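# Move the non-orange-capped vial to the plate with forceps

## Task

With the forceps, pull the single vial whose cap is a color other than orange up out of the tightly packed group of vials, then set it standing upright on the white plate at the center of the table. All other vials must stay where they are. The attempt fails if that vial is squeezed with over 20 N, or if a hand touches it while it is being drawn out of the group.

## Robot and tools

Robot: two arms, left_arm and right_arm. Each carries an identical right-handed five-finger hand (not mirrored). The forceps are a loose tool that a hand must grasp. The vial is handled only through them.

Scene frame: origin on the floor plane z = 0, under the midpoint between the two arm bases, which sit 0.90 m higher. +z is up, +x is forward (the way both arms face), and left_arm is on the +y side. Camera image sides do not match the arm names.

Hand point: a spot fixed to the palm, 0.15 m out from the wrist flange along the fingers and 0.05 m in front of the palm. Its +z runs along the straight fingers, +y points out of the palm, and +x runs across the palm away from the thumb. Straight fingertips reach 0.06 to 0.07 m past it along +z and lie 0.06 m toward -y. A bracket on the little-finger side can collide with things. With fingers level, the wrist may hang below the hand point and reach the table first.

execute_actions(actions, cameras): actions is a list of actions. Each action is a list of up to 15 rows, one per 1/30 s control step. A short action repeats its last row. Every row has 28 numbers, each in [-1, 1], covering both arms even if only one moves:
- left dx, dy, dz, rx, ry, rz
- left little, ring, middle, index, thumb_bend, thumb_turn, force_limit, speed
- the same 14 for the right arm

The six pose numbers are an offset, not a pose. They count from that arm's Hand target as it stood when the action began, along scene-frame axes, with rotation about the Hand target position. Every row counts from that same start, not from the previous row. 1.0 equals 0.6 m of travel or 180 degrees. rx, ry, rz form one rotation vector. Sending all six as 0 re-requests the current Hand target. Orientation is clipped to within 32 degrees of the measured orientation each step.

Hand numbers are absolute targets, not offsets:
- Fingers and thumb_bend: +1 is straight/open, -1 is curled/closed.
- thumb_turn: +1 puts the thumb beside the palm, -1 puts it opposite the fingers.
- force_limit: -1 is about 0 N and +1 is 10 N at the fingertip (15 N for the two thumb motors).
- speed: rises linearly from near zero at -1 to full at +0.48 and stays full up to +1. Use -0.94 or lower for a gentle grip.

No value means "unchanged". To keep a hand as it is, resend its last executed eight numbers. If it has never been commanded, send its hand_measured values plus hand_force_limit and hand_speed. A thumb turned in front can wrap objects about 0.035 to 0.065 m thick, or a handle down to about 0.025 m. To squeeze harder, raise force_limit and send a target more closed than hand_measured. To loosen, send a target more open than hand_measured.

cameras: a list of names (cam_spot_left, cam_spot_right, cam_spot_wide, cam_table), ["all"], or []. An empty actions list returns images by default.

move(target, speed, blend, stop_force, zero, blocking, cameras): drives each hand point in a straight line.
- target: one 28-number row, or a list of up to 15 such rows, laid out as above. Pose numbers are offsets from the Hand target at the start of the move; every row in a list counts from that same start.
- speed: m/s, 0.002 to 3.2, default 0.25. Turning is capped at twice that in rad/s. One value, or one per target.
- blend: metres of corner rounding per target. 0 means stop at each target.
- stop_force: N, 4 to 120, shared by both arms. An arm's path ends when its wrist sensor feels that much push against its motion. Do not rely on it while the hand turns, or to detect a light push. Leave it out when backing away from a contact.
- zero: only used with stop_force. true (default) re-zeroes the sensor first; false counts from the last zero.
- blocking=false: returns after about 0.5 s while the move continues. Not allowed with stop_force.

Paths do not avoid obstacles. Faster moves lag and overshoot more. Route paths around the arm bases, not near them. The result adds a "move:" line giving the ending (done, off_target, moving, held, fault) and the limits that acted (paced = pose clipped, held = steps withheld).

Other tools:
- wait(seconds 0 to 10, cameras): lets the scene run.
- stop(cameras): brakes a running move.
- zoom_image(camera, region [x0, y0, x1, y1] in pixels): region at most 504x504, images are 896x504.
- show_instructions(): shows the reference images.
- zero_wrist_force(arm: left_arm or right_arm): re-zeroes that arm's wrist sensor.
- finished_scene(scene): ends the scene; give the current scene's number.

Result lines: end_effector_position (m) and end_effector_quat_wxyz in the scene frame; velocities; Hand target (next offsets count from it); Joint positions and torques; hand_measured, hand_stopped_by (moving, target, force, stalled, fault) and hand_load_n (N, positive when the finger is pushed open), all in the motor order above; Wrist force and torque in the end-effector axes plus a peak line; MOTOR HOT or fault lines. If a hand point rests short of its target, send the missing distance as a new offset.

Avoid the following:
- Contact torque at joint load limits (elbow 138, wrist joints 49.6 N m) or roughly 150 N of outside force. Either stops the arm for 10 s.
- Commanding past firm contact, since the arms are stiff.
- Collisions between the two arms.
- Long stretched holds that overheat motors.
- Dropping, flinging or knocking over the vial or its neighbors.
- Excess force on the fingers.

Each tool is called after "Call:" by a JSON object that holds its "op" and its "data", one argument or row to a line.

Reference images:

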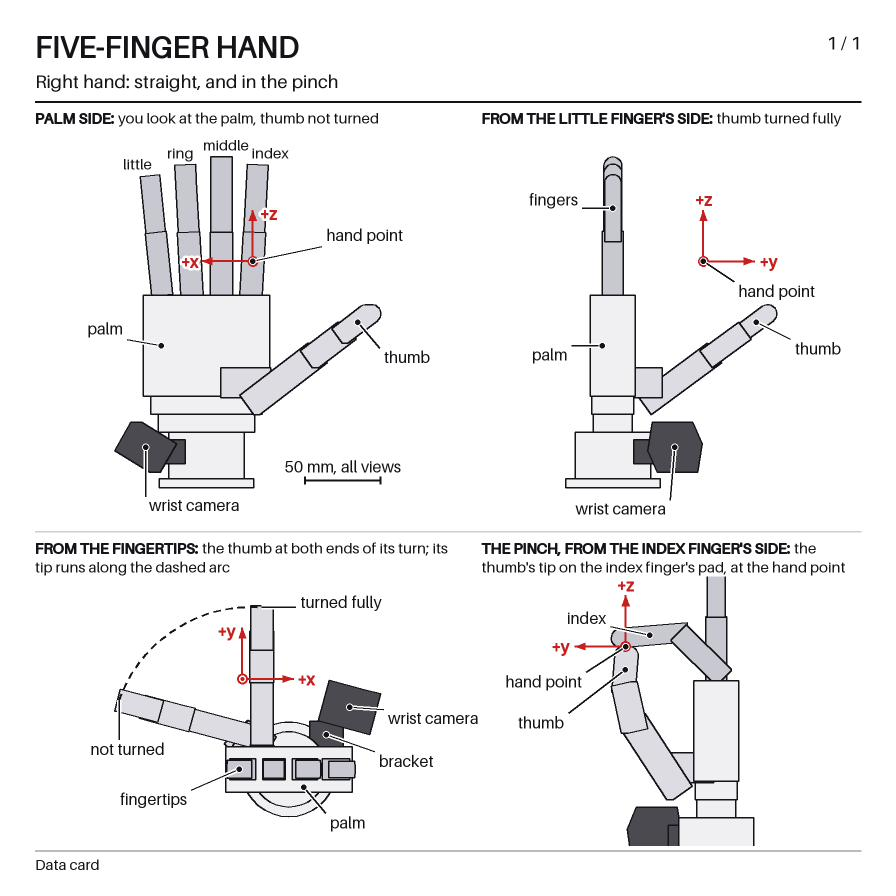

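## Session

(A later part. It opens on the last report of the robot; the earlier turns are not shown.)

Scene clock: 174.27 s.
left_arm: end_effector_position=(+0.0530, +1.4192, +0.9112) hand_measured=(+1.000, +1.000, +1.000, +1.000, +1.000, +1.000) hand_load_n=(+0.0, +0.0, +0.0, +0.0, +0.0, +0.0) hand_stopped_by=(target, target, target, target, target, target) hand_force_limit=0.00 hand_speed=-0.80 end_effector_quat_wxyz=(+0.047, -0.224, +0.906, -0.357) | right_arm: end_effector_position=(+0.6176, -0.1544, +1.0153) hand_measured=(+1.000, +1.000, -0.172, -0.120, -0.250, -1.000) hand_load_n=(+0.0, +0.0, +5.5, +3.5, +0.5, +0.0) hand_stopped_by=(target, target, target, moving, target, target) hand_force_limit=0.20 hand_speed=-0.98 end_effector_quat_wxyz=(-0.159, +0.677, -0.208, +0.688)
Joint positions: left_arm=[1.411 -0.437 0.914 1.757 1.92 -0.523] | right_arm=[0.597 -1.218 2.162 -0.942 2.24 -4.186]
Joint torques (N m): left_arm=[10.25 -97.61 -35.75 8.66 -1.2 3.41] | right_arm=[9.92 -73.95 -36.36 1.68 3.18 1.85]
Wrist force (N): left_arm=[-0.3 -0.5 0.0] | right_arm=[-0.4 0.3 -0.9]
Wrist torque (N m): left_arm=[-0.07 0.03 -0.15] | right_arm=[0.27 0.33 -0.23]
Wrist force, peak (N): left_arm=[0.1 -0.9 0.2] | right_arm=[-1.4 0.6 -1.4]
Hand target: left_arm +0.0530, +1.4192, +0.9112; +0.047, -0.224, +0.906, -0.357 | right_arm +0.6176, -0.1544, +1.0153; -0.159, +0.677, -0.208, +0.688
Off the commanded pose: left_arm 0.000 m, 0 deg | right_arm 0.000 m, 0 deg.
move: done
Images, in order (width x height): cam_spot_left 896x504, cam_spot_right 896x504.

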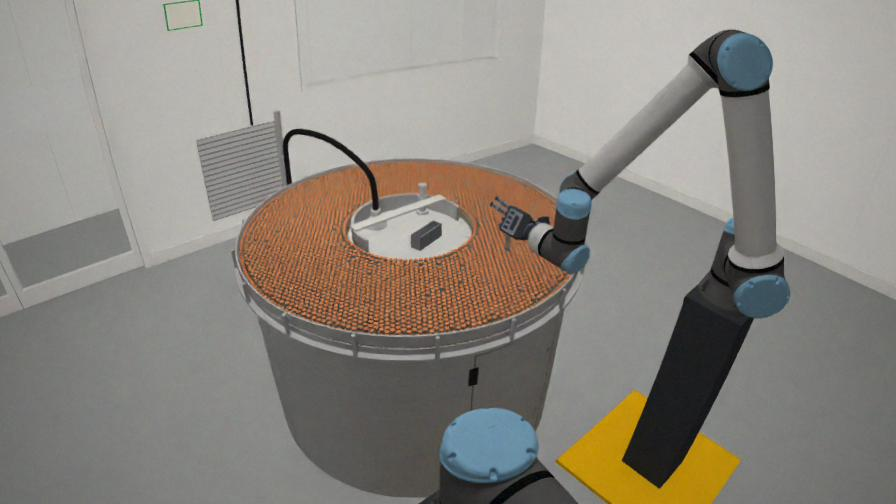

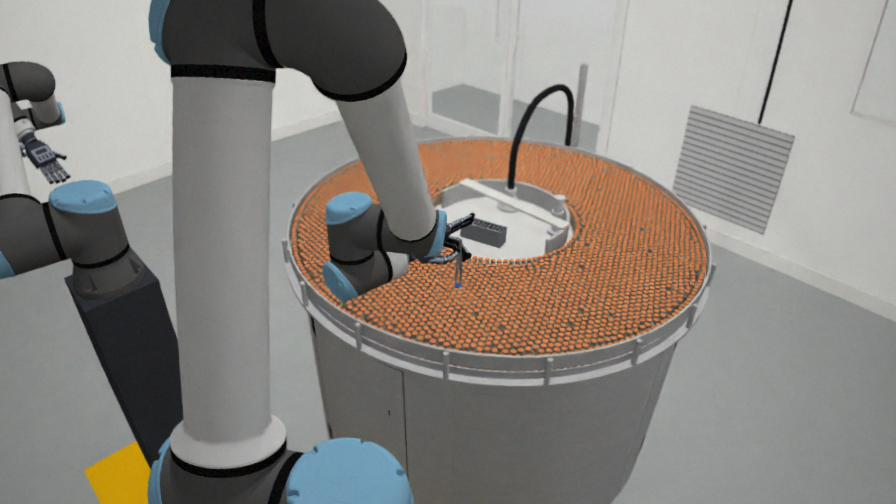

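Call:
{"op": "move", "data": {
  "target": [0,0,0,0,0,0,1,1,1,1,1,1,0,-0.8,0,0,0,0,0,0,1,1,-0.179,-0.13,-0.25,-1,0.4,-0.98],
  "speed": 0.01
}}

Call:
{"op": "move", "data": {
  "target": [0,0,0,0,0,0,1,1,1,1,1,1,0,-0.8,0,0,0.025,0,0,0,1,1,-0.179,-0.13,-0.25,-1,0.4,-0.98],
  "speed": 0.02,
  "cameras": ["cam_spot_left","cam_spot_right"]
}}

Call:
{"op": "zoom_image", "data": {
  "camera": "cam_spot_right",
  "region": [442, 262, 474, 294]
}}

Call:
{"op": "zoom_image", "data": {
  "camera": "cam_spot_left",
  "region": [492, 228, 524, 260]
}}

Scene clock: 180.03 s.
left_arm: end_effector_position=(+0.0530, +1.4192, +0.9112) hand_measured=(+1.000, +1.000, +1.000, +1.000, +1.000, +1.000) hand_load_n=(+0.0, +0.0, +0.0, +0.0, +0.0, +0.0) hand_stopped_by=(target, target, target, target, target, target) hand_force_limit=0.00 hand_speed=-0.80 end_effector_quat_wxyz=(+0.047, -0.224, +0.906, -0.357) | right_arm: end_effector_position=(+0.6176, -0.1544, +1.0153) hand_measured=(+1.000, +1.000, -0.176, -0.128, -0.250, -1.000) hand_load_n=(+0.0, +0.0, +6.0, +5.5, +0.0, +0.0) hand_stopped_by=(target, target, target, target, target, target) hand_force_limit=0.40 hand_speed=-0.98 end_effector_quat_wxyz=(-0.159, +0.677, -0.208, +0.688)
Joint positions: left_arm=[1.411 -0.437 0.914 1.757 1.92 -0.523] | right_arm=[0.597 -1.218 2.162 -0.942 2.24 -4.186]
Joint torques (N m): left_arm=[9.69 -98.14 -35.59 8.51 -1.25 3.33] | right_arm=[7.77 -67.92 -31.16 1.72 3.7 1.37]
Wrist force (N): left_arm=[-0.1 -0.4 0.1] | right_arm=[-0.8 -0.3 -0.4]
Wrist torque (N m): left_arm=[-0.07 -0.01 -0.14] | right_arm=[0.20 0.42 -0.27]
Wrist force, peak (N): left_arm=[0.0 -0.9 -0.3] | right_arm=[-0.7 0.5 -1.3]
Hand target: left_arm +0.0530, +1.4192, +0.9112; +0.047, -0.224, +0.906, -0.357 | right_arm +0.6176, -0.1544, +1.0153; -0.159, +0.677, -0.208, +0.688
Off the commanded pose: left_arm 0.000 m, 0 deg | right_arm 0.000 m, 0 deg.
move: done

Scene clock: 181.13 s.
left_arm: end_effector_position=(+0.0530, +1.4192, +0.9112) hand_measured=(+1.000, +1.000, +1.000, +1.000, +1.000, +1.000) hand_load_n=(+0.0, +0.0, +0.0, +0.0, +0.0, +0.0) hand_stopped_by=(target, target, target, target, target, target) hand_force_limit=0.00 hand_speed=-0.80 end_effector_quat_wxyz=(+0.047, -0.224, +0.906, -0.357) | right_arm: end_effector_position=(+0.6176, -0.1544, +1.0302) hand_measured=(+1.000, +1.000, -0.176, -0.128, -0.250, -1.000) hand_load_n=(+0.0, +0.0, +6.5, +3.5, +0.5, +0.0) hand_stopped_by=(target, target, target, target, target, target) hand_force_limit=0.40 hand_speed=-0.98 end_effector_quat_wxyz=(-0.159, +0.677, -0.208, +0.688)
Joint positions: left_arm=[1.411 -0.437 0.914 1.757 1.92 -0.523] | right_arm=[0.597 -1.241 2.156 -0.913 2.24 -4.186]
Joint torques (N m): left_arm=[11.54 -96.48 -35.69 8.77 -1.34 3.42] | right_arm=[7.05 -70.7 -39.7 1.34 2.96 0.07]
Wrist force (N): left_arm=[0.4 -0.4 -0.2] | right_arm=[-1.4 0.4 -1.2]
Wrist torque (N m): left_arm=[-0.05 -0.07 -0.11] | right_arm=[0.20 0.33 -0.26]
Wrist force, peak (N): left_arm=[0.2 -0.9 -0.1] | right_arm=[-1.5 0.7 -1.4]
Hand target: left_arm +0.0530, +1.4192, +0.9112; +0.047, -0.224, +0.906, -0.357 | right_arm +0.6176, -0.1544, +1.0303; -0.159, +0.677, -0.208, +0.688
Off the commanded pose: left_arm 0.000 m, 0 deg | right_arm 0.000 m, 0 deg.
move: done
Images, in order (width x height): cam_spot_left 896x504, cam_spot_right 896x504.

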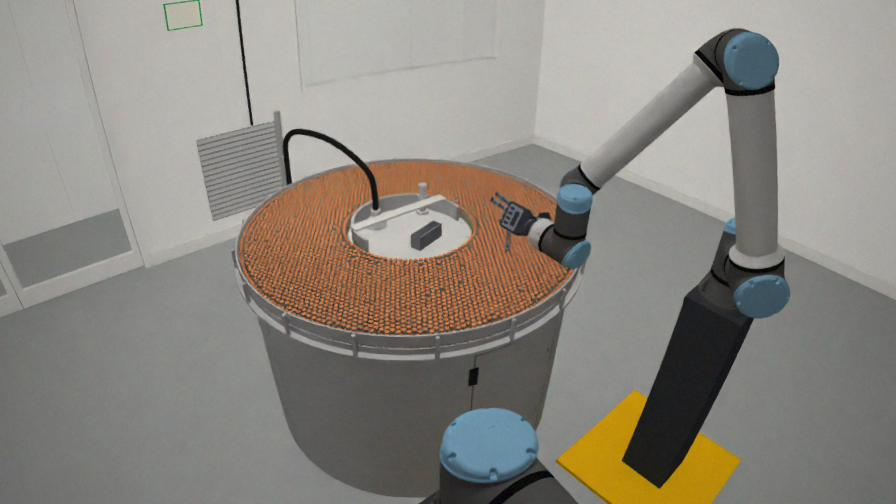

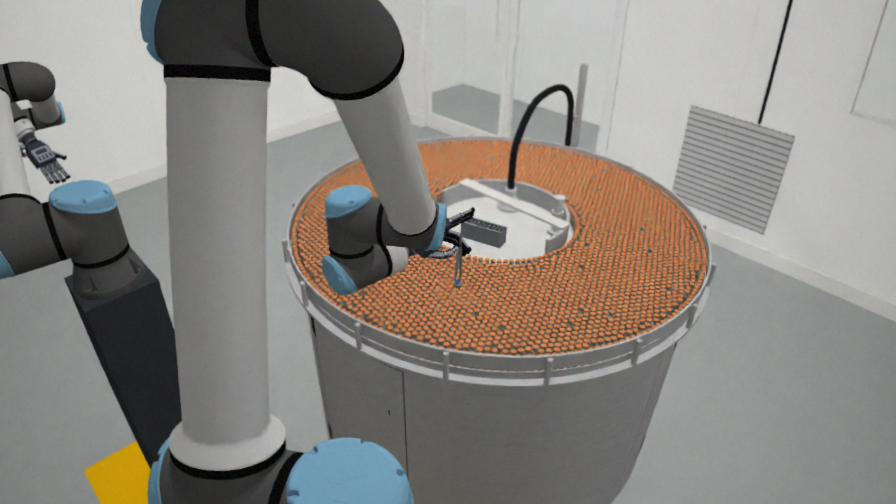

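Scaled by 15.750.

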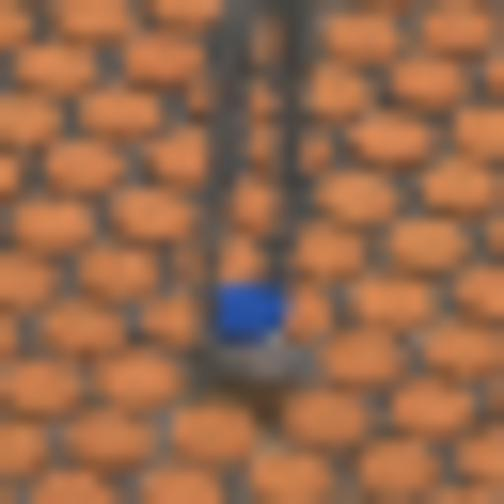

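Scaled by 15.750.

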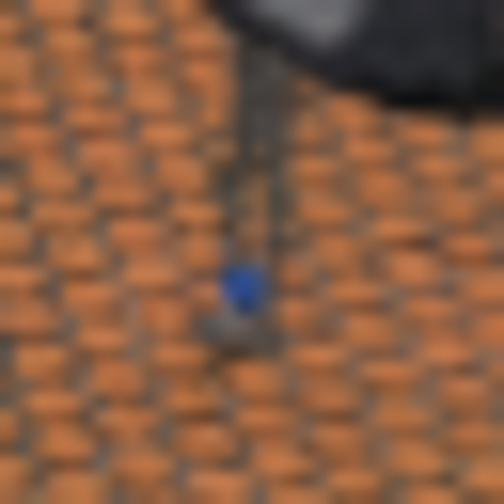

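Call:
{"op": "move", "data": {
  "target": [0,0,0,0,0,0,1,1,1,1,1,1,0,-0.8,0,0,0.1167,0,0,0,1,1,-0.179,-0.13,-0.25,-1,0.4,-0.98],
  "speed": 0.04,
  "cameras": ["cam_spot_left","cam_spot_right"]
}}

Call:
{"op": "zoom_image", "data": {
  "camera": "cam_spot_right",
  "region": [434, 234, 484, 284]
}}

Call:
{"op": "zoom_image", "data": {
  "camera": "cam_spot_left",
  "region": [484, 204, 534, 254]
}}

Scene clock: 186.60 s.
left_arm: end_effector_position=(+0.0530, +1.4192, +0.9112) hand_measured=(+1.000, +1.000, +1.000, +1.000, +1.000, +1.000) hand_load_n=(+0.0, +0.0, +0.0, +0.0, +0.0, +0.0) hand_stopped_by=(target, target, target, target, target, target) hand_force_limit=0.00 hand_speed=-0.80 end_effector_quat_wxyz=(+0.047, -0.224, +0.906, -0.357) | right_arm: end_effector_position=(+0.6176, -0.1544, +1.1002) hand_measured=(+1.000, +1.000, -0.176, -0.128, -0.250, -1.000) hand_load_n=(+0.0, +0.0, +6.5, +3.0, +0.5, +0.0) hand_stopped_by=(target, target, target, target, target, target) hand_force_limit=0.40 hand_speed=-0.98 end_effector_quat_wxyz=(-0.159, +0.677, -0.208, +0.688)
Joint positions: left_arm=[1.411 -0.437 0.914 1.757 1.92 -0.523] | right_arm=[0.597 -1.343 2.118 -0.773 2.24 -4.186]
Joint torques (N m): left_arm=[10.46 -97.95 -36.41 8.62 -1.25 3.27] | right_arm=[6.69 -68.85 -43.8 1.74 2.89 1.5]
Wrist force (N): left_arm=[0.3 -0.7 -0.1] | right_arm=[-1.2 0.6 -1.3]
Wrist torque (N m): left_arm=[-0.09 -0.06 -0.13] | right_arm=[0.24 0.32 -0.22]
Wrist force, peak (N): left_arm=[-0.1 -0.9 0.2] | right_arm=[-1.4 0.8 -1.7]
Hand target: left_arm +0.0530, +1.4192, +0.9112; +0.047, -0.224, +0.906, -0.357 | right_arm +0.6176, -0.1544, +1.1004; -0.159, +0.677, -0.208, +0.688
Off the commanded pose: left_arm 0.000 m, 0 deg | right_arm 0.000 m, 0 deg.
move: done
Images, in order (width x height): cam_spot_left 896x504, cam_spot_right 896x504.

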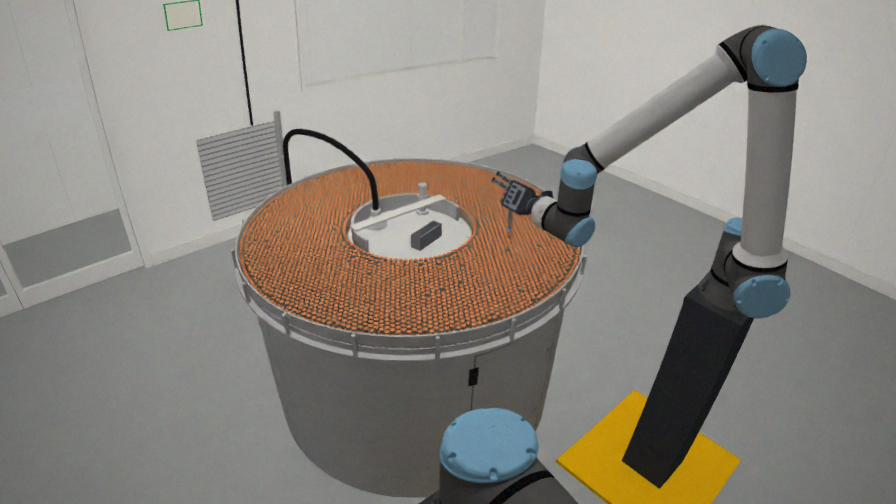

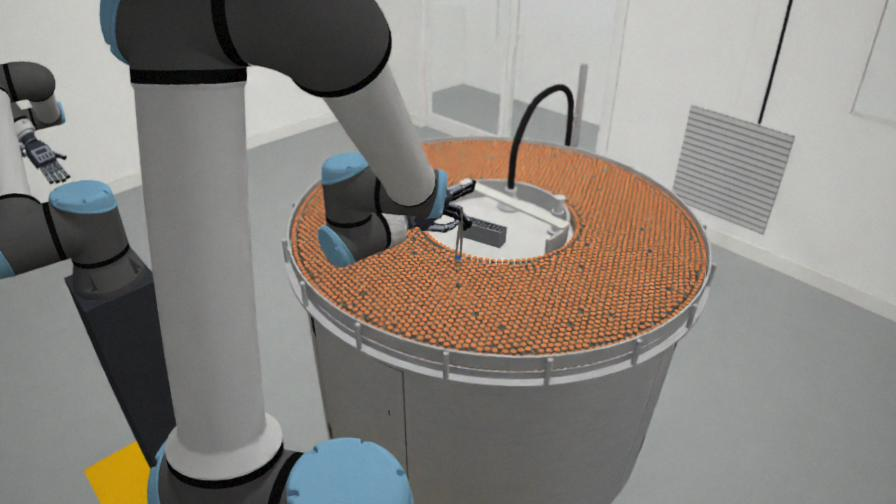

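Scaled by 10.080.

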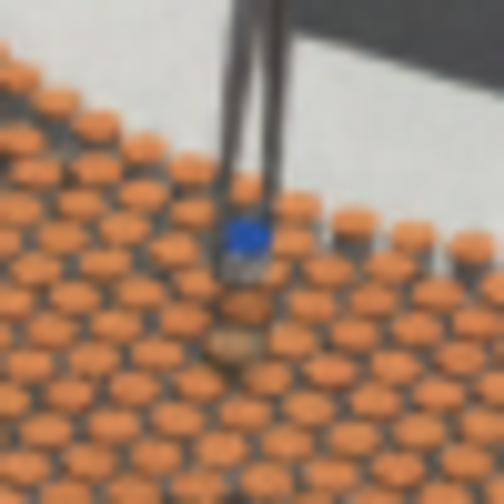

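Scaled by 10.080.

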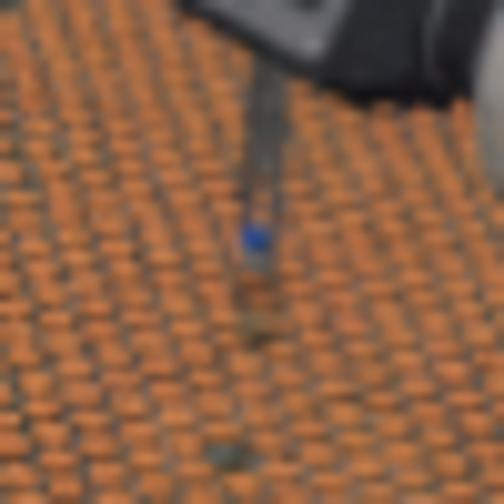

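Call:
{"op": "move", "data": {
  "target": [
    [0,0,0,0,0,0,1,1,1,1,1,1,0,-0.8,0.2883,0.0973,0,0,0,0,1,1,-0.179,-0.13,-0.25,-1,0.4,-0.98],
    [0,0,0,0,0,0,1,1,1,1,1,1,0,-0.8,0.2883,0.0973,-0.1,0,0,0,1,1,-0.179,-0.13,-0.25,-1,0.4,-0.98]
  ],
  "speed": [0.12,0.05],
  "blend": [0.008,0],
  "cameras": ["cam_spot_left","cam_spot_right","cam_table"]
}}

Call:
{"op": "zoom_image", "data": {
  "camera": "cam_spot_right",
  "region": [464, 214, 514, 264]
}}

Call:
{"op": "zoom_image", "data": {
  "camera": "cam_spot_left",
  "region": [430, 194, 480, 244]
}}

Scene clock: 204.03 s.
left_arm: end_effector_position=(+0.0530, +1.4192, +0.9112) hand_measured=(+1.000, +1.000, +1.000, +1.000, +1.000, +1.000) hand_load_n=(+0.0, +0.0, +0.0, +0.0, +0.0, +0.0) hand_stopped_by=(target, target, target, target, target, target) hand_force_limit=0.00 hand_speed=-0.80 end_effector_quat_wxyz=(+0.047, -0.224, +0.906, -0.357) | right_arm: end_effector_position=(+0.7905, -0.0960, +1.0405) hand_measured=(+1.000, +1.000, -0.176, -0.128, -0.250, -1.000) hand_load_n=(+0.0, +0.0, +6.5, +3.0, +0.0, +0.0) hand_stopped_by=(target, target, target, target, target, target) hand_force_limit=0.40 hand_speed=-0.98 end_effector_quat_wxyz=(-0.159, +0.677, -0.208, +0.688)
Joint positions: left_arm=[1.411 -0.437 0.914 1.757 1.92 -0.523] | right_arm=[0.529 -1.057 1.825 -0.765 2.172 -4.186]
Joint torques (N m): left_arm=[10.14 -100.02 -36.27 8.78 -1.19 3.25] | right_arm=[-9.24 -65.74 -24.04 -3.25 -3.43 -0.57]
Wrist force (N): left_arm=[-0.2 -0.5 0.0] | right_arm=[-1.0 0.6 -1.3]
Wrist torque (N m): left_arm=[-0.07 0.01 -0.14] | right_arm=[0.23 0.30 -0.21]
Wrist force, peak (N): left_arm=[0.0 -1.0 -0.2] | right_arm=[-0.9 0.8 -2.6]
Hand target: left_arm +0.0530, +1.4192, +0.9112; +0.047, -0.224, +0.906, -0.357 | right_arm +0.7905, -0.0960, +1.0404; -0.159, +0.677, -0.208, +0.688
Off the commanded pose: left_arm 0.000 m, 0 deg | right_arm 0.000 m, 0 deg.
move: done
Images, in order (width x height): cam_spot_left 896x504, cam_spot_right 896x504, cam_table 896x504.

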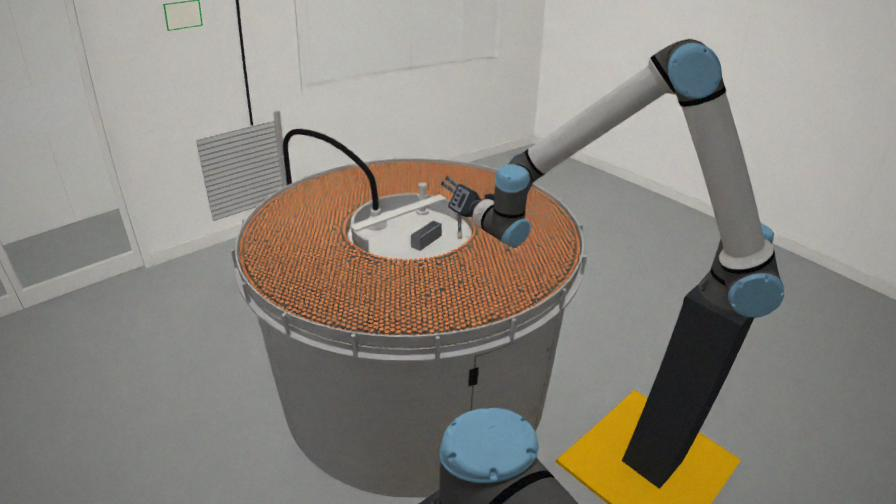

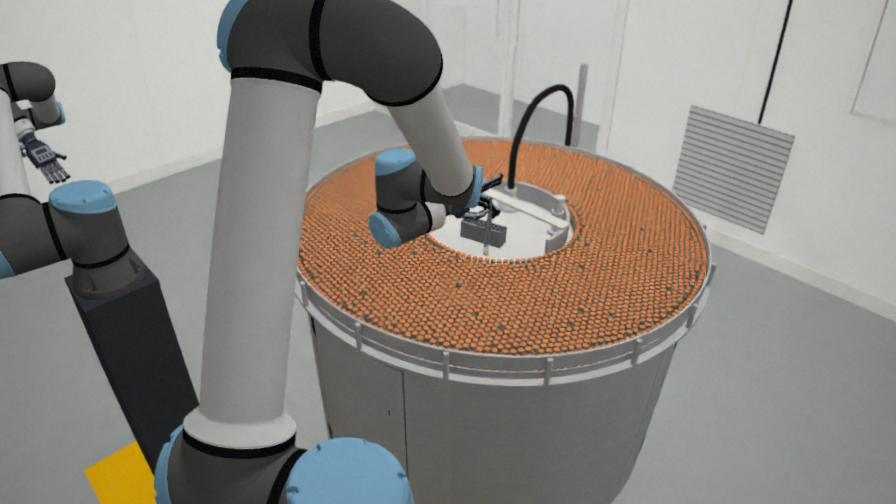

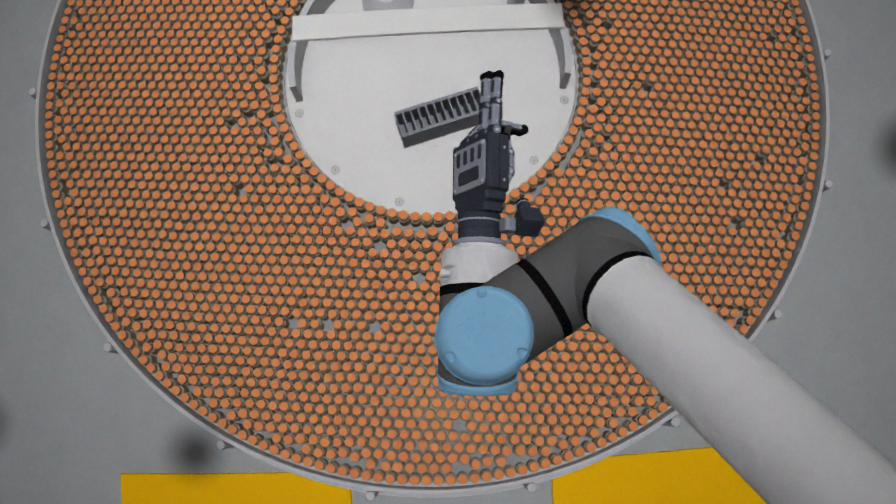

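Scaled by 10.080.

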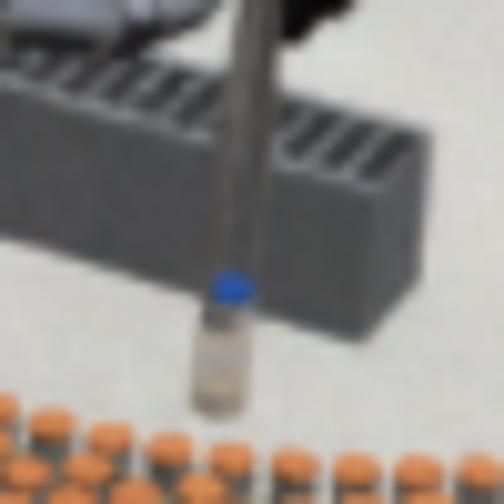

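Scaled by 10.080.

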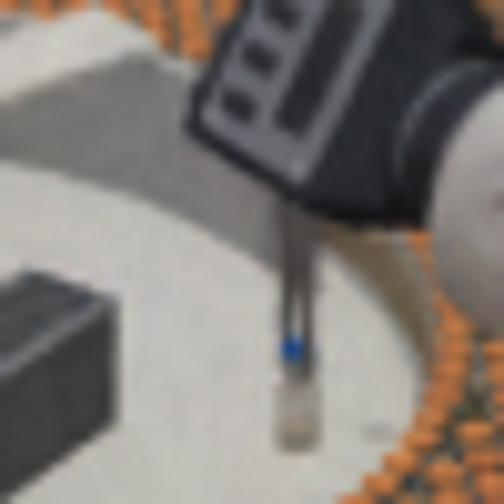

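Call:
{"op": "move", "data": {
  "target": [0,0,0,0,0,0,1,1,1,1,1,1,0,-0.8,-0.008,0,0,0,-0.025,0,1,1,-0.179,-0.13,-0.25,-1,0.4,-0.98],
  "speed": 0.05
}}

Call:
{"op": "move", "data": {
  "target": [0,0,0,0,0,0,1,1,1,1,1,1,0,-0.8,0,0,-0.054,0,0,0,1,1,-0.179,-0.13,-0.25,-1,0.4,-0.98],
  "speed": 0.007,
  "stop_force": 4,
  "cameras": ["cam_spot_left","cam_spot_right"]
}}

Call:
{"op": "zoom_image", "data": {
  "camera": "cam_spot_right",
  "region": [464, 220, 508, 264]
}}

Call:
{"op": "zoom_image", "data": {
  "camera": "cam_spot_left",
  "region": [438, 204, 482, 248]
}}

Scene clock: 217.27 s.
left_arm: end_effector_position=(+0.0530, +1.4192, +0.9112) hand_measured=(+1.000, +1.000, +1.000, +1.000, +1.000, +1.000) hand_load_n=(+0.0, +0.0, +0.0, +0.0, +0.0, +0.0) hand_stopped_by=(target, target, target, target, target, target) hand_force_limit=0.00 hand_speed=-0.80 end_effector_quat_wxyz=(+0.047, -0.224, +0.906, -0.357) | right_arm: end_effector_position=(+0.7857, -0.0960, +1.0404) hand_measured=(+1.000, +1.000, -0.176, -0.128, -0.250, -1.000) hand_load_n=(+0.0, +0.0, +6.5, +3.5, +0.5, -0.5) hand_stopped_by=(target, target, target, target, target, target) hand_force_limit=0.40 hand_speed=-0.98 end_effector_quat_wxyz=(-0.167, +0.649, -0.202, +0.714)
Joint positions: left_arm=[1.411 -0.437 0.914 1.757 1.92 -0.523] | right_arm=[0.535 -1.053 1.869 -0.909 2.176 -4.235]
Joint torques (N m): left_arm=[10.67 -99.31 -36.03 8.67 -1.13 3.52] | right_arm=[8.01 -64.72 -23.19 -3.47 2.45 -2]
Wrist force (N): left_arm=[0.0 -0.3 0.0] | right_arm=[-0.8 0.8 -1.2]
Wrist torque (N m): left_arm=[-0.04 -0.02 -0.13] | right_arm=[0.26 0.28 -0.06]
Wrist force, peak (N): left_arm=[0.0 -1.1 -0.3] | right_arm=[-1.6 0.1 -2.0]
Hand target: left_arm +0.0530, +1.4192, +0.9112; +0.047, -0.224, +0.906, -0.357 | right_arm +0.7857, -0.0960, +1.0404; -0.167, +0.649, -0.202, +0.714
Off the commanded pose: left_arm 0.000 m, 0 deg | right_arm 0.000 m, 0 deg.
move: done

Scene clock: 222.10 s.
left_arm: end_effector_position=(+0.0530, +1.4192, +0.9112) hand_measured=(+1.000, +1.000, +1.000, +1.000, +1.000, +1.000) hand_load_n=(+0.0, +0.0, +0.0, +0.0, +0.0, +0.0) hand_stopped_by=(target, target, target, target, target, target) hand_force_limit=0.00 hand_speed=-0.80 end_effector_quat_wxyz=(+0.047, -0.224, +0.906, -0.357) | right_arm: end_effector_position=(+0.7857, -0.0960, +1.0150) hand_measured=(+1.000, +1.000, -0.176, -0.128, -0.250, -1.000) hand_load_n=(+0.0, +0.0, +6.5, +4.0, +0.5, -0.5) hand_stopped_by=(target, target, target, target, target, target) hand_force_limit=0.40 hand_speed=-0.98 end_effector_quat_wxyz=(-0.167, +0.649, -0.202, +0.714)
Joint positions: left_arm=[1.411 -0.437 0.914 1.757 1.92 -0.523] | right_arm=[0.535 -1.02 1.877 -0.95 2.176 -4.235]
Joint torques (N m): left_arm=[11.01 -98.64 -35.48 8.27 -1.19 3.32] | right_arm=[12.07 -90.32 -35.96 1.44 -2.45 -0.87]
Wrist force (N): left_arm=[-0.1 -0.6 -0.2] | right_arm=[2.1 -0.9 -1.2]
Wrist torque (N m): left_arm=[-0.08 0.00 -0.14] | right_arm=[0.27 0.30 -0.03]
Wrist force, peak (N): left_arm=[-0.3 -0.9 -0.2] | right_arm=[6.2 -3.7 -0.5]
Hand target: left_arm +0.0530, +1.4192, +0.9112; +0.047, -0.224, +0.906, -0.357 | right_arm +0.7857, -0.0960, +1.0151; -0.167, +0.649, -0.202, +0.714 (not the last commanded pose)
Off the commanded pose: left_arm 0.000 m, 0 deg | right_arm 0.007 m, 0 deg.
move: contact (right_arm)
Images, in order (width x height): cam_spot_left 896x504, cam_spot_right 896x504.

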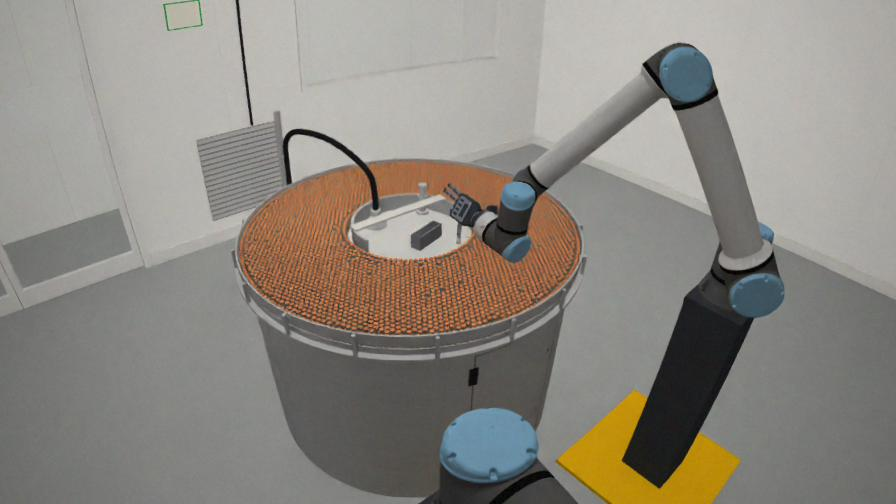

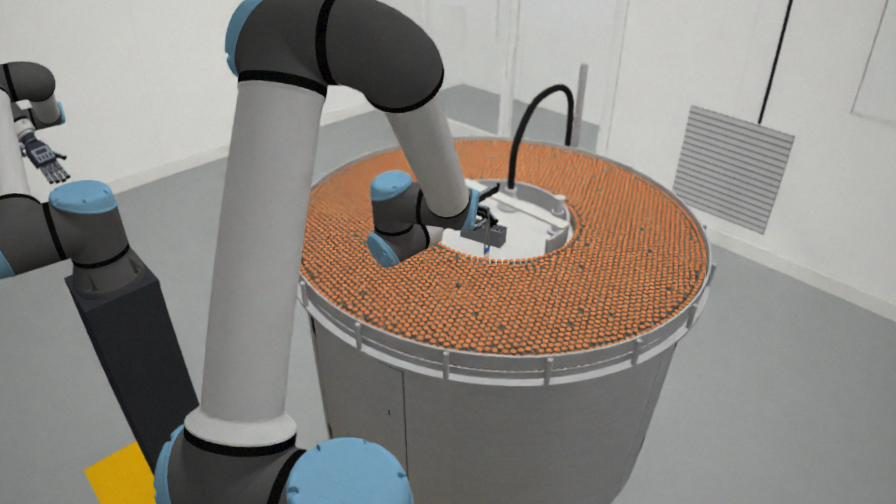

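Scaled by 11.455.

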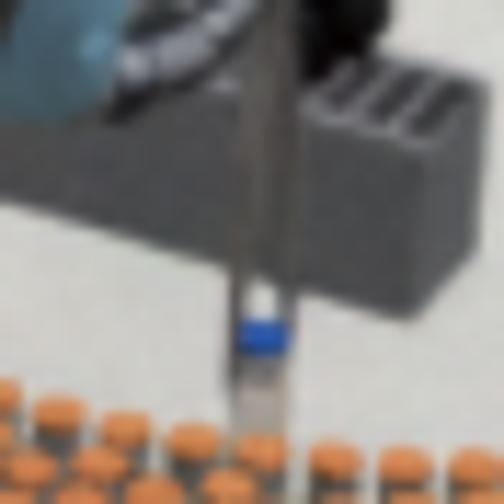

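Scaled by 11.455.

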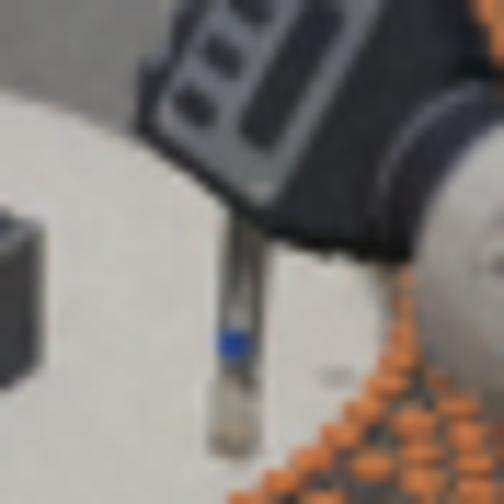

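Call:
{"op": "move", "data": {
  "target": [0,0,0,0,0,0,1,1,1,1,1,1,0,-0.8,0,0,0.0012,0,0,0,1,1,-0.179,-0.13,-0.25,-1,0.4,-0.98],
  "speed": 0.01
}}

Call:
{"op": "move", "data": {
  "target": [0,0,0,0,0,0,1,1,1,1,1,1,0,-0.8,0,0,0,0,0,0,1,1,-0.164,-0.112,-0.25,-1,0.4,-0.98],
  "speed": 0.01
}}

Call:
{"op": "move", "data": {
  "target": [0,0,0,0,0,0,1,1,1,1,1,1,0,-0.8,0,0,0,0,0,0,1,1,-0.152,-0.096,-0.25,-1,0.4,-0.98],
  "speed": 0.01,
  "cameras": ["cam_spot_left","cam_spot_right"]
}}

Call:
{"op": "zoom_image", "data": {
  "camera": "cam_spot_right",
  "region": [470, 232, 502, 264]
}}

Call:
{"op": "zoom_image", "data": {
  "camera": "cam_spot_left",
  "region": [442, 218, 474, 250]
}}

Scene clock: 229.07 s.
left_arm: end_effector_position=(+0.0530, +1.4192, +0.9112) hand_measured=(+1.000, +1.000, +1.000, +1.000, +1.000, +1.000) hand_load_n=(+0.0, +0.0, +0.0, +0.0, +0.0, +0.0) hand_stopped_by=(target, target, target, target, target, target) hand_force_limit=0.00 hand_speed=-0.80 end_effector_quat_wxyz=(+0.047, -0.224, +0.906, -0.357) | right_arm: end_effector_position=(+0.7857, -0.0960, +1.0158) hand_measured=(+1.000, +1.000, -0.176, -0.128, -0.250, -1.000) hand_load_n=(+0.0, +0.0, +6.5, +3.5, +0.5, -0.5) hand_stopped_by=(target, target, target, target, target, target) hand_force_limit=0.40 hand_speed=-0.98 end_effector_quat_wxyz=(-0.167, +0.649, -0.202, +0.714)
Joint positions: left_arm=[1.411 -0.437 0.914 1.757 1.92 -0.523] | right_arm=[0.535 -1.021 1.877 -0.949 2.176 -4.235]
Joint torques (N m): left_arm=[9.67 -98.06 -35.2 8.48 -1.2 3.43] | right_arm=[6.67 -93.02 -40.46 1.21 -2.81 0.44]
Wrist force (N): left_arm=[0.1 -0.5 0.0] | right_arm=[-0.9 0.5 -1.1]
Wrist torque (N m): left_arm=[-0.07 -0.04 -0.13] | right_arm=[0.22 0.34 -0.08]
Wrist force, peak (N): left_arm=[0.1 -0.9 -0.3] | right_arm=[2.1 -1.5 -1.4]
Hand target: left_arm +0.0530, +1.4192, +0.9112; +0.047, -0.224, +0.906, -0.357 | right_arm +0.7857, -0.0960, +1.0158; -0.167, +0.649, -0.202, +0.714
Off the commanded pose: left_arm 0.000 m, 0 deg | right_arm 0.000 m, 0 deg.
move: done

Scene clock: 229.57 s.
left_arm: end_effector_position=(+0.0530, +1.4192, +0.9112) hand_measured=(+1.000, +1.000, +1.000, +1.000, +1.000, +1.000) hand_load_n=(+0.0, +0.0, +0.0, +0.0, +0.0, +0.0) hand_stopped_by=(target, target, target, target, target, target) hand_force_limit=0.00 hand_speed=-0.80 end_effector_quat_wxyz=(+0.047, -0.224, +0.906, -0.357) | right_arm: end_effector_position=(+0.7857, -0.0960, +1.0158) hand_measured=(+1.000, +1.000, -0.164, -0.112, -0.250, -1.000) hand_load_n=(+0.0, +0.0, +3.0, +1.5, +0.0, -0.5) hand_stopped_by=(target, target, target, target, target, target) hand_force_limit=0.40 hand_speed=-0.98 end_effector_quat_wxyz=(-0.167, +0.649, -0.202, +0.714)
Joint positions: left_arm=[1.411 -0.437 0.914 1.757 1.92 -0.523] | right_arm=[0.535 -1.021 1.877 -0.949 2.176 -4.235]
Joint torques (N m): left_arm=[9.96 -97.76 -36.02 8.5 -1.06 3.33] | right_arm=[6.33 -91.68 -40.58 1.1 -2.85 0.81]
Wrist force (N): left_arm=[0.1 -0.6 -0.1] | right_arm=[-1.2 0.6 -1.7]
Wrist torque (N m): left_arm=[-0.07 -0.03 -0.13] | right_arm=[0.25 0.39 -0.10]
Wrist force, peak (N): left_arm=[0.2 -0.8 -0.5] | right_arm=[-1.0 0.8 -1.9]
Hand target: left_arm +0.0530, +1.4192, +0.9112; +0.047, -0.224, +0.906, -0.357 | right_arm +0.7857, -0.0960, +1.0158; -0.167, +0.649, -0.202, +0.714
Off the commanded pose: left_arm 0.000 m, 0 deg | right_arm 0.000 m, 0 deg.
move: done

Scene clock: 230.07 s.
left_arm: end_effector_position=(+0.0530, +1.4192, +0.9112) hand_measured=(+1.000, +1.000, +1.000, +1.000, +1.000, +1.000) hand_load_n=(+0.0, +0.0, +0.0, +0.0, +0.0, +0.0) hand_stopped_by=(target, target, target, target, target, target) hand_force_limit=0.00 hand_speed=-0.80 end_effector_quat_wxyz=(+0.047, -0.224, +0.906, -0.357) | right_arm: end_effector_position=(+0.7857, -0.0960, +1.0158) hand_measured=(+1.000, +1.000, -0.152, -0.096, -0.250, -1.000) hand_load_n=(+0.0, +0.0, +0.5, +0.5, +0.0, -0.5) hand_stopped_by=(target, target, target, target, target, target) hand_force_limit=0.40 hand_speed=-0.98 end_effector_quat_wxyz=(-0.167, +0.649, -0.202, +0.714)
Joint positions: left_arm=[1.411 -0.437 0.914 1.757 1.92 -0.523] | right_arm=[0.535 -1.021 1.877 -0.949 2.176 -4.235]
Joint torques (N m): left_arm=[11.01 -97.94 -35.1 8.57 -1.09 3.24] | right_arm=[7.19 -90.14 -41.64 0.65 -2.9 0.99]
Wrist force (N): left_arm=[0.2 -0.6 -0.1] | right_arm=[-0.8 0.6 -1.6]
Wrist torque (N m): left_arm=[-0.07 -0.04 -0.13] | right_arm=[0.25 0.32 -0.08]
Wrist force, peak (N): left_arm=[0.2 -0.7 -0.6] | right_arm=[-0.6 0.9 -1.9]
Hand target: left_arm +0.0530, +1.4192, +0.9112; +0.047, -0.224, +0.906, -0.357 | right_arm +0.7857, -0.0960, +1.0158; -0.167, +0.649, -0.202, +0.714
Off the commanded pose: left_arm 0.000 m, 0 deg | right_arm 0.000 m, 0 deg.
move: done
Images, in order (width x height): cam_spot_left 896x504, cam_spot_right 896x504.

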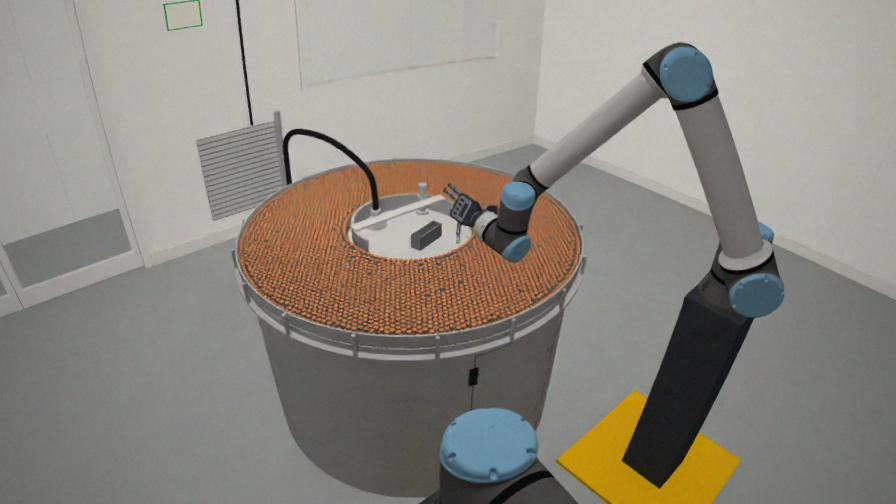

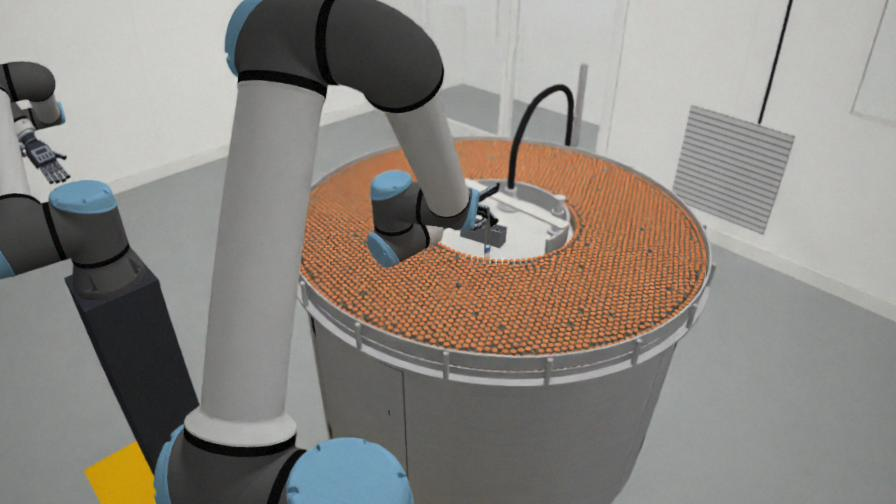

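Scaled by 15.750.

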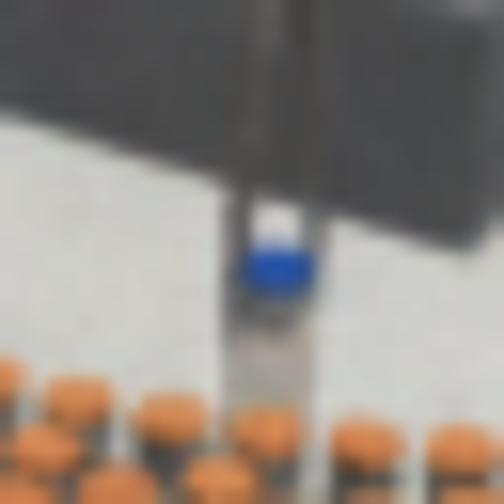

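Scaled by 15.750.

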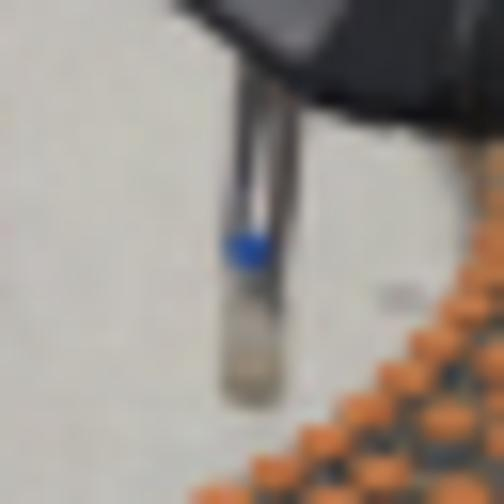

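Call:
{"op": "move", "data": {
  "target": [
    [0,0,0,0,0,0,1,1,1,1,1,1,0,-0.8,0.0027,0.0015,0,0,0,0,1,1,-0.152,-0.096,-0.25,-1,0.4,-0.98],
    [0,0,0,0,0,0,1,1,1,1,1,1,0,-0.8,0.0027,0.0015,0.01,0,0,0,1,1,-0.152,-0.096,-0.25,-1,0.4,-0.98]
  ],
  "speed": 0.006,
  "cameras": ["cam_spot_left","cam_spot_right"]
}}

Call:
{"op": "zoom_image", "data": {
  "camera": "cam_spot_right",
  "region": [470, 232, 502, 264]
}}

Call:
{"op": "zoom_image", "data": {
  "camera": "cam_spot_left",
  "region": [442, 218, 474, 250]
}}

Scene clock: 239.23 s.
left_arm: end_effector_position=(+0.0530, +1.4192, +0.9112) hand_measured=(+1.000, +1.000, +1.000, +1.000, +1.000, +1.000) hand_load_n=(+0.0, -0.5, +0.0, +0.0, +0.0, -0.5) hand_stopped_by=(target, target, target, target, target, target) hand_force_limit=0.00 hand_speed=-0.80 end_effector_quat_wxyz=(+0.047, -0.224, +0.906, -0.357) | right_arm: end_effector_position=(+0.7874, -0.0951, +1.0216) hand_measured=(+1.000, +1.000, -0.152, -0.096, -0.250, -1.000) hand_load_n=(+0.0, +0.0, +0.5, +0.0, -0.5, +0.0) hand_stopped_by=(target, target, target, target, target, target) hand_force_limit=0.40 hand_speed=-0.98 end_effector_quat_wxyz=(-0.167, +0.649, -0.202, +0.714)
Joint positions: left_arm=[1.411 -0.437 0.914 1.757 1.92 -0.523] | right_arm=[0.535 -1.027 1.872 -0.938 2.176 -4.235]
Joint torques (N m): left_arm=[9.76 -99.21 -35.73 8.66 -1.09 3.1] | right_arm=[-7.9 -93.05 -42.08 0.9 -2.82 0.05]
Wrist force (N): left_arm=[0.1 -0.4 -0.1] | right_arm=[-1.0 0.4 -1.3]
Wrist torque (N m): left_arm=[-0.06 -0.04 -0.12] | right_arm=[0.21 0.33 -0.09]
Wrist force, peak (N): left_arm=[0.0 -0.9 -0.3] | right_arm=[-1.3 0.5 -1.9]
Hand target: left_arm +0.0530, +1.4192, +0.9112; +0.047, -0.224, +0.906, -0.357 | right_arm +0.7874, -0.0951, +1.0218; -0.167, +0.649, -0.202, +0.714
Off the commanded pose: left_arm 0.000 m, 0 deg | right_arm 0.000 m, 0 deg.
move: done
Images, in order (width x height): cam_spot_left 896x504, cam_spot_right 896x504.

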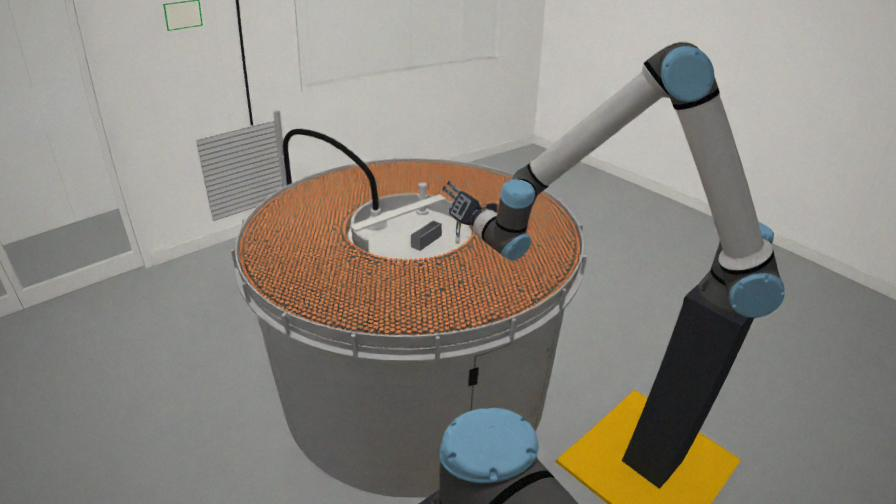

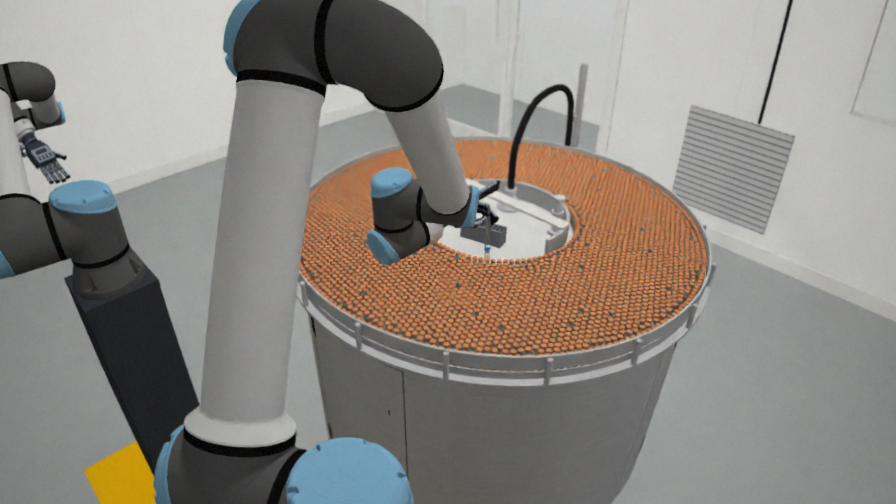

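Scaled by 15.750.

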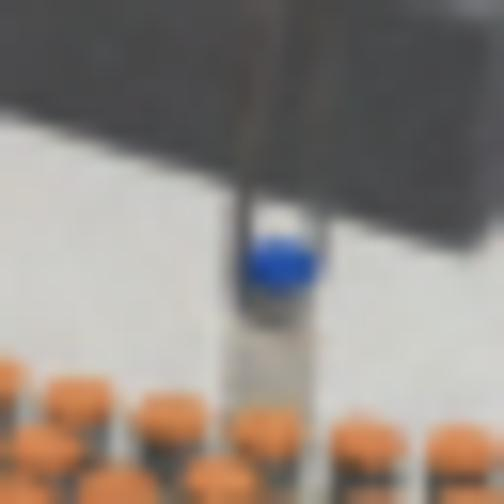

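Scaled by 15.750.

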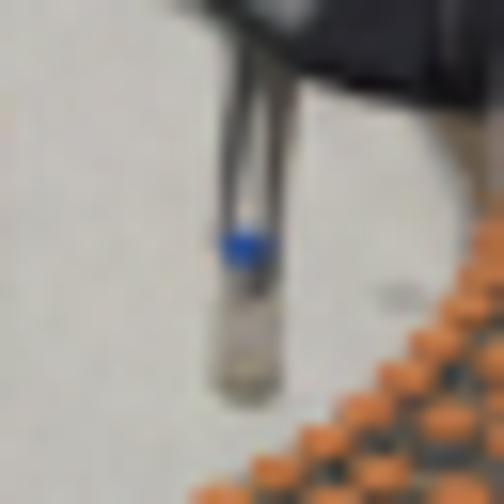

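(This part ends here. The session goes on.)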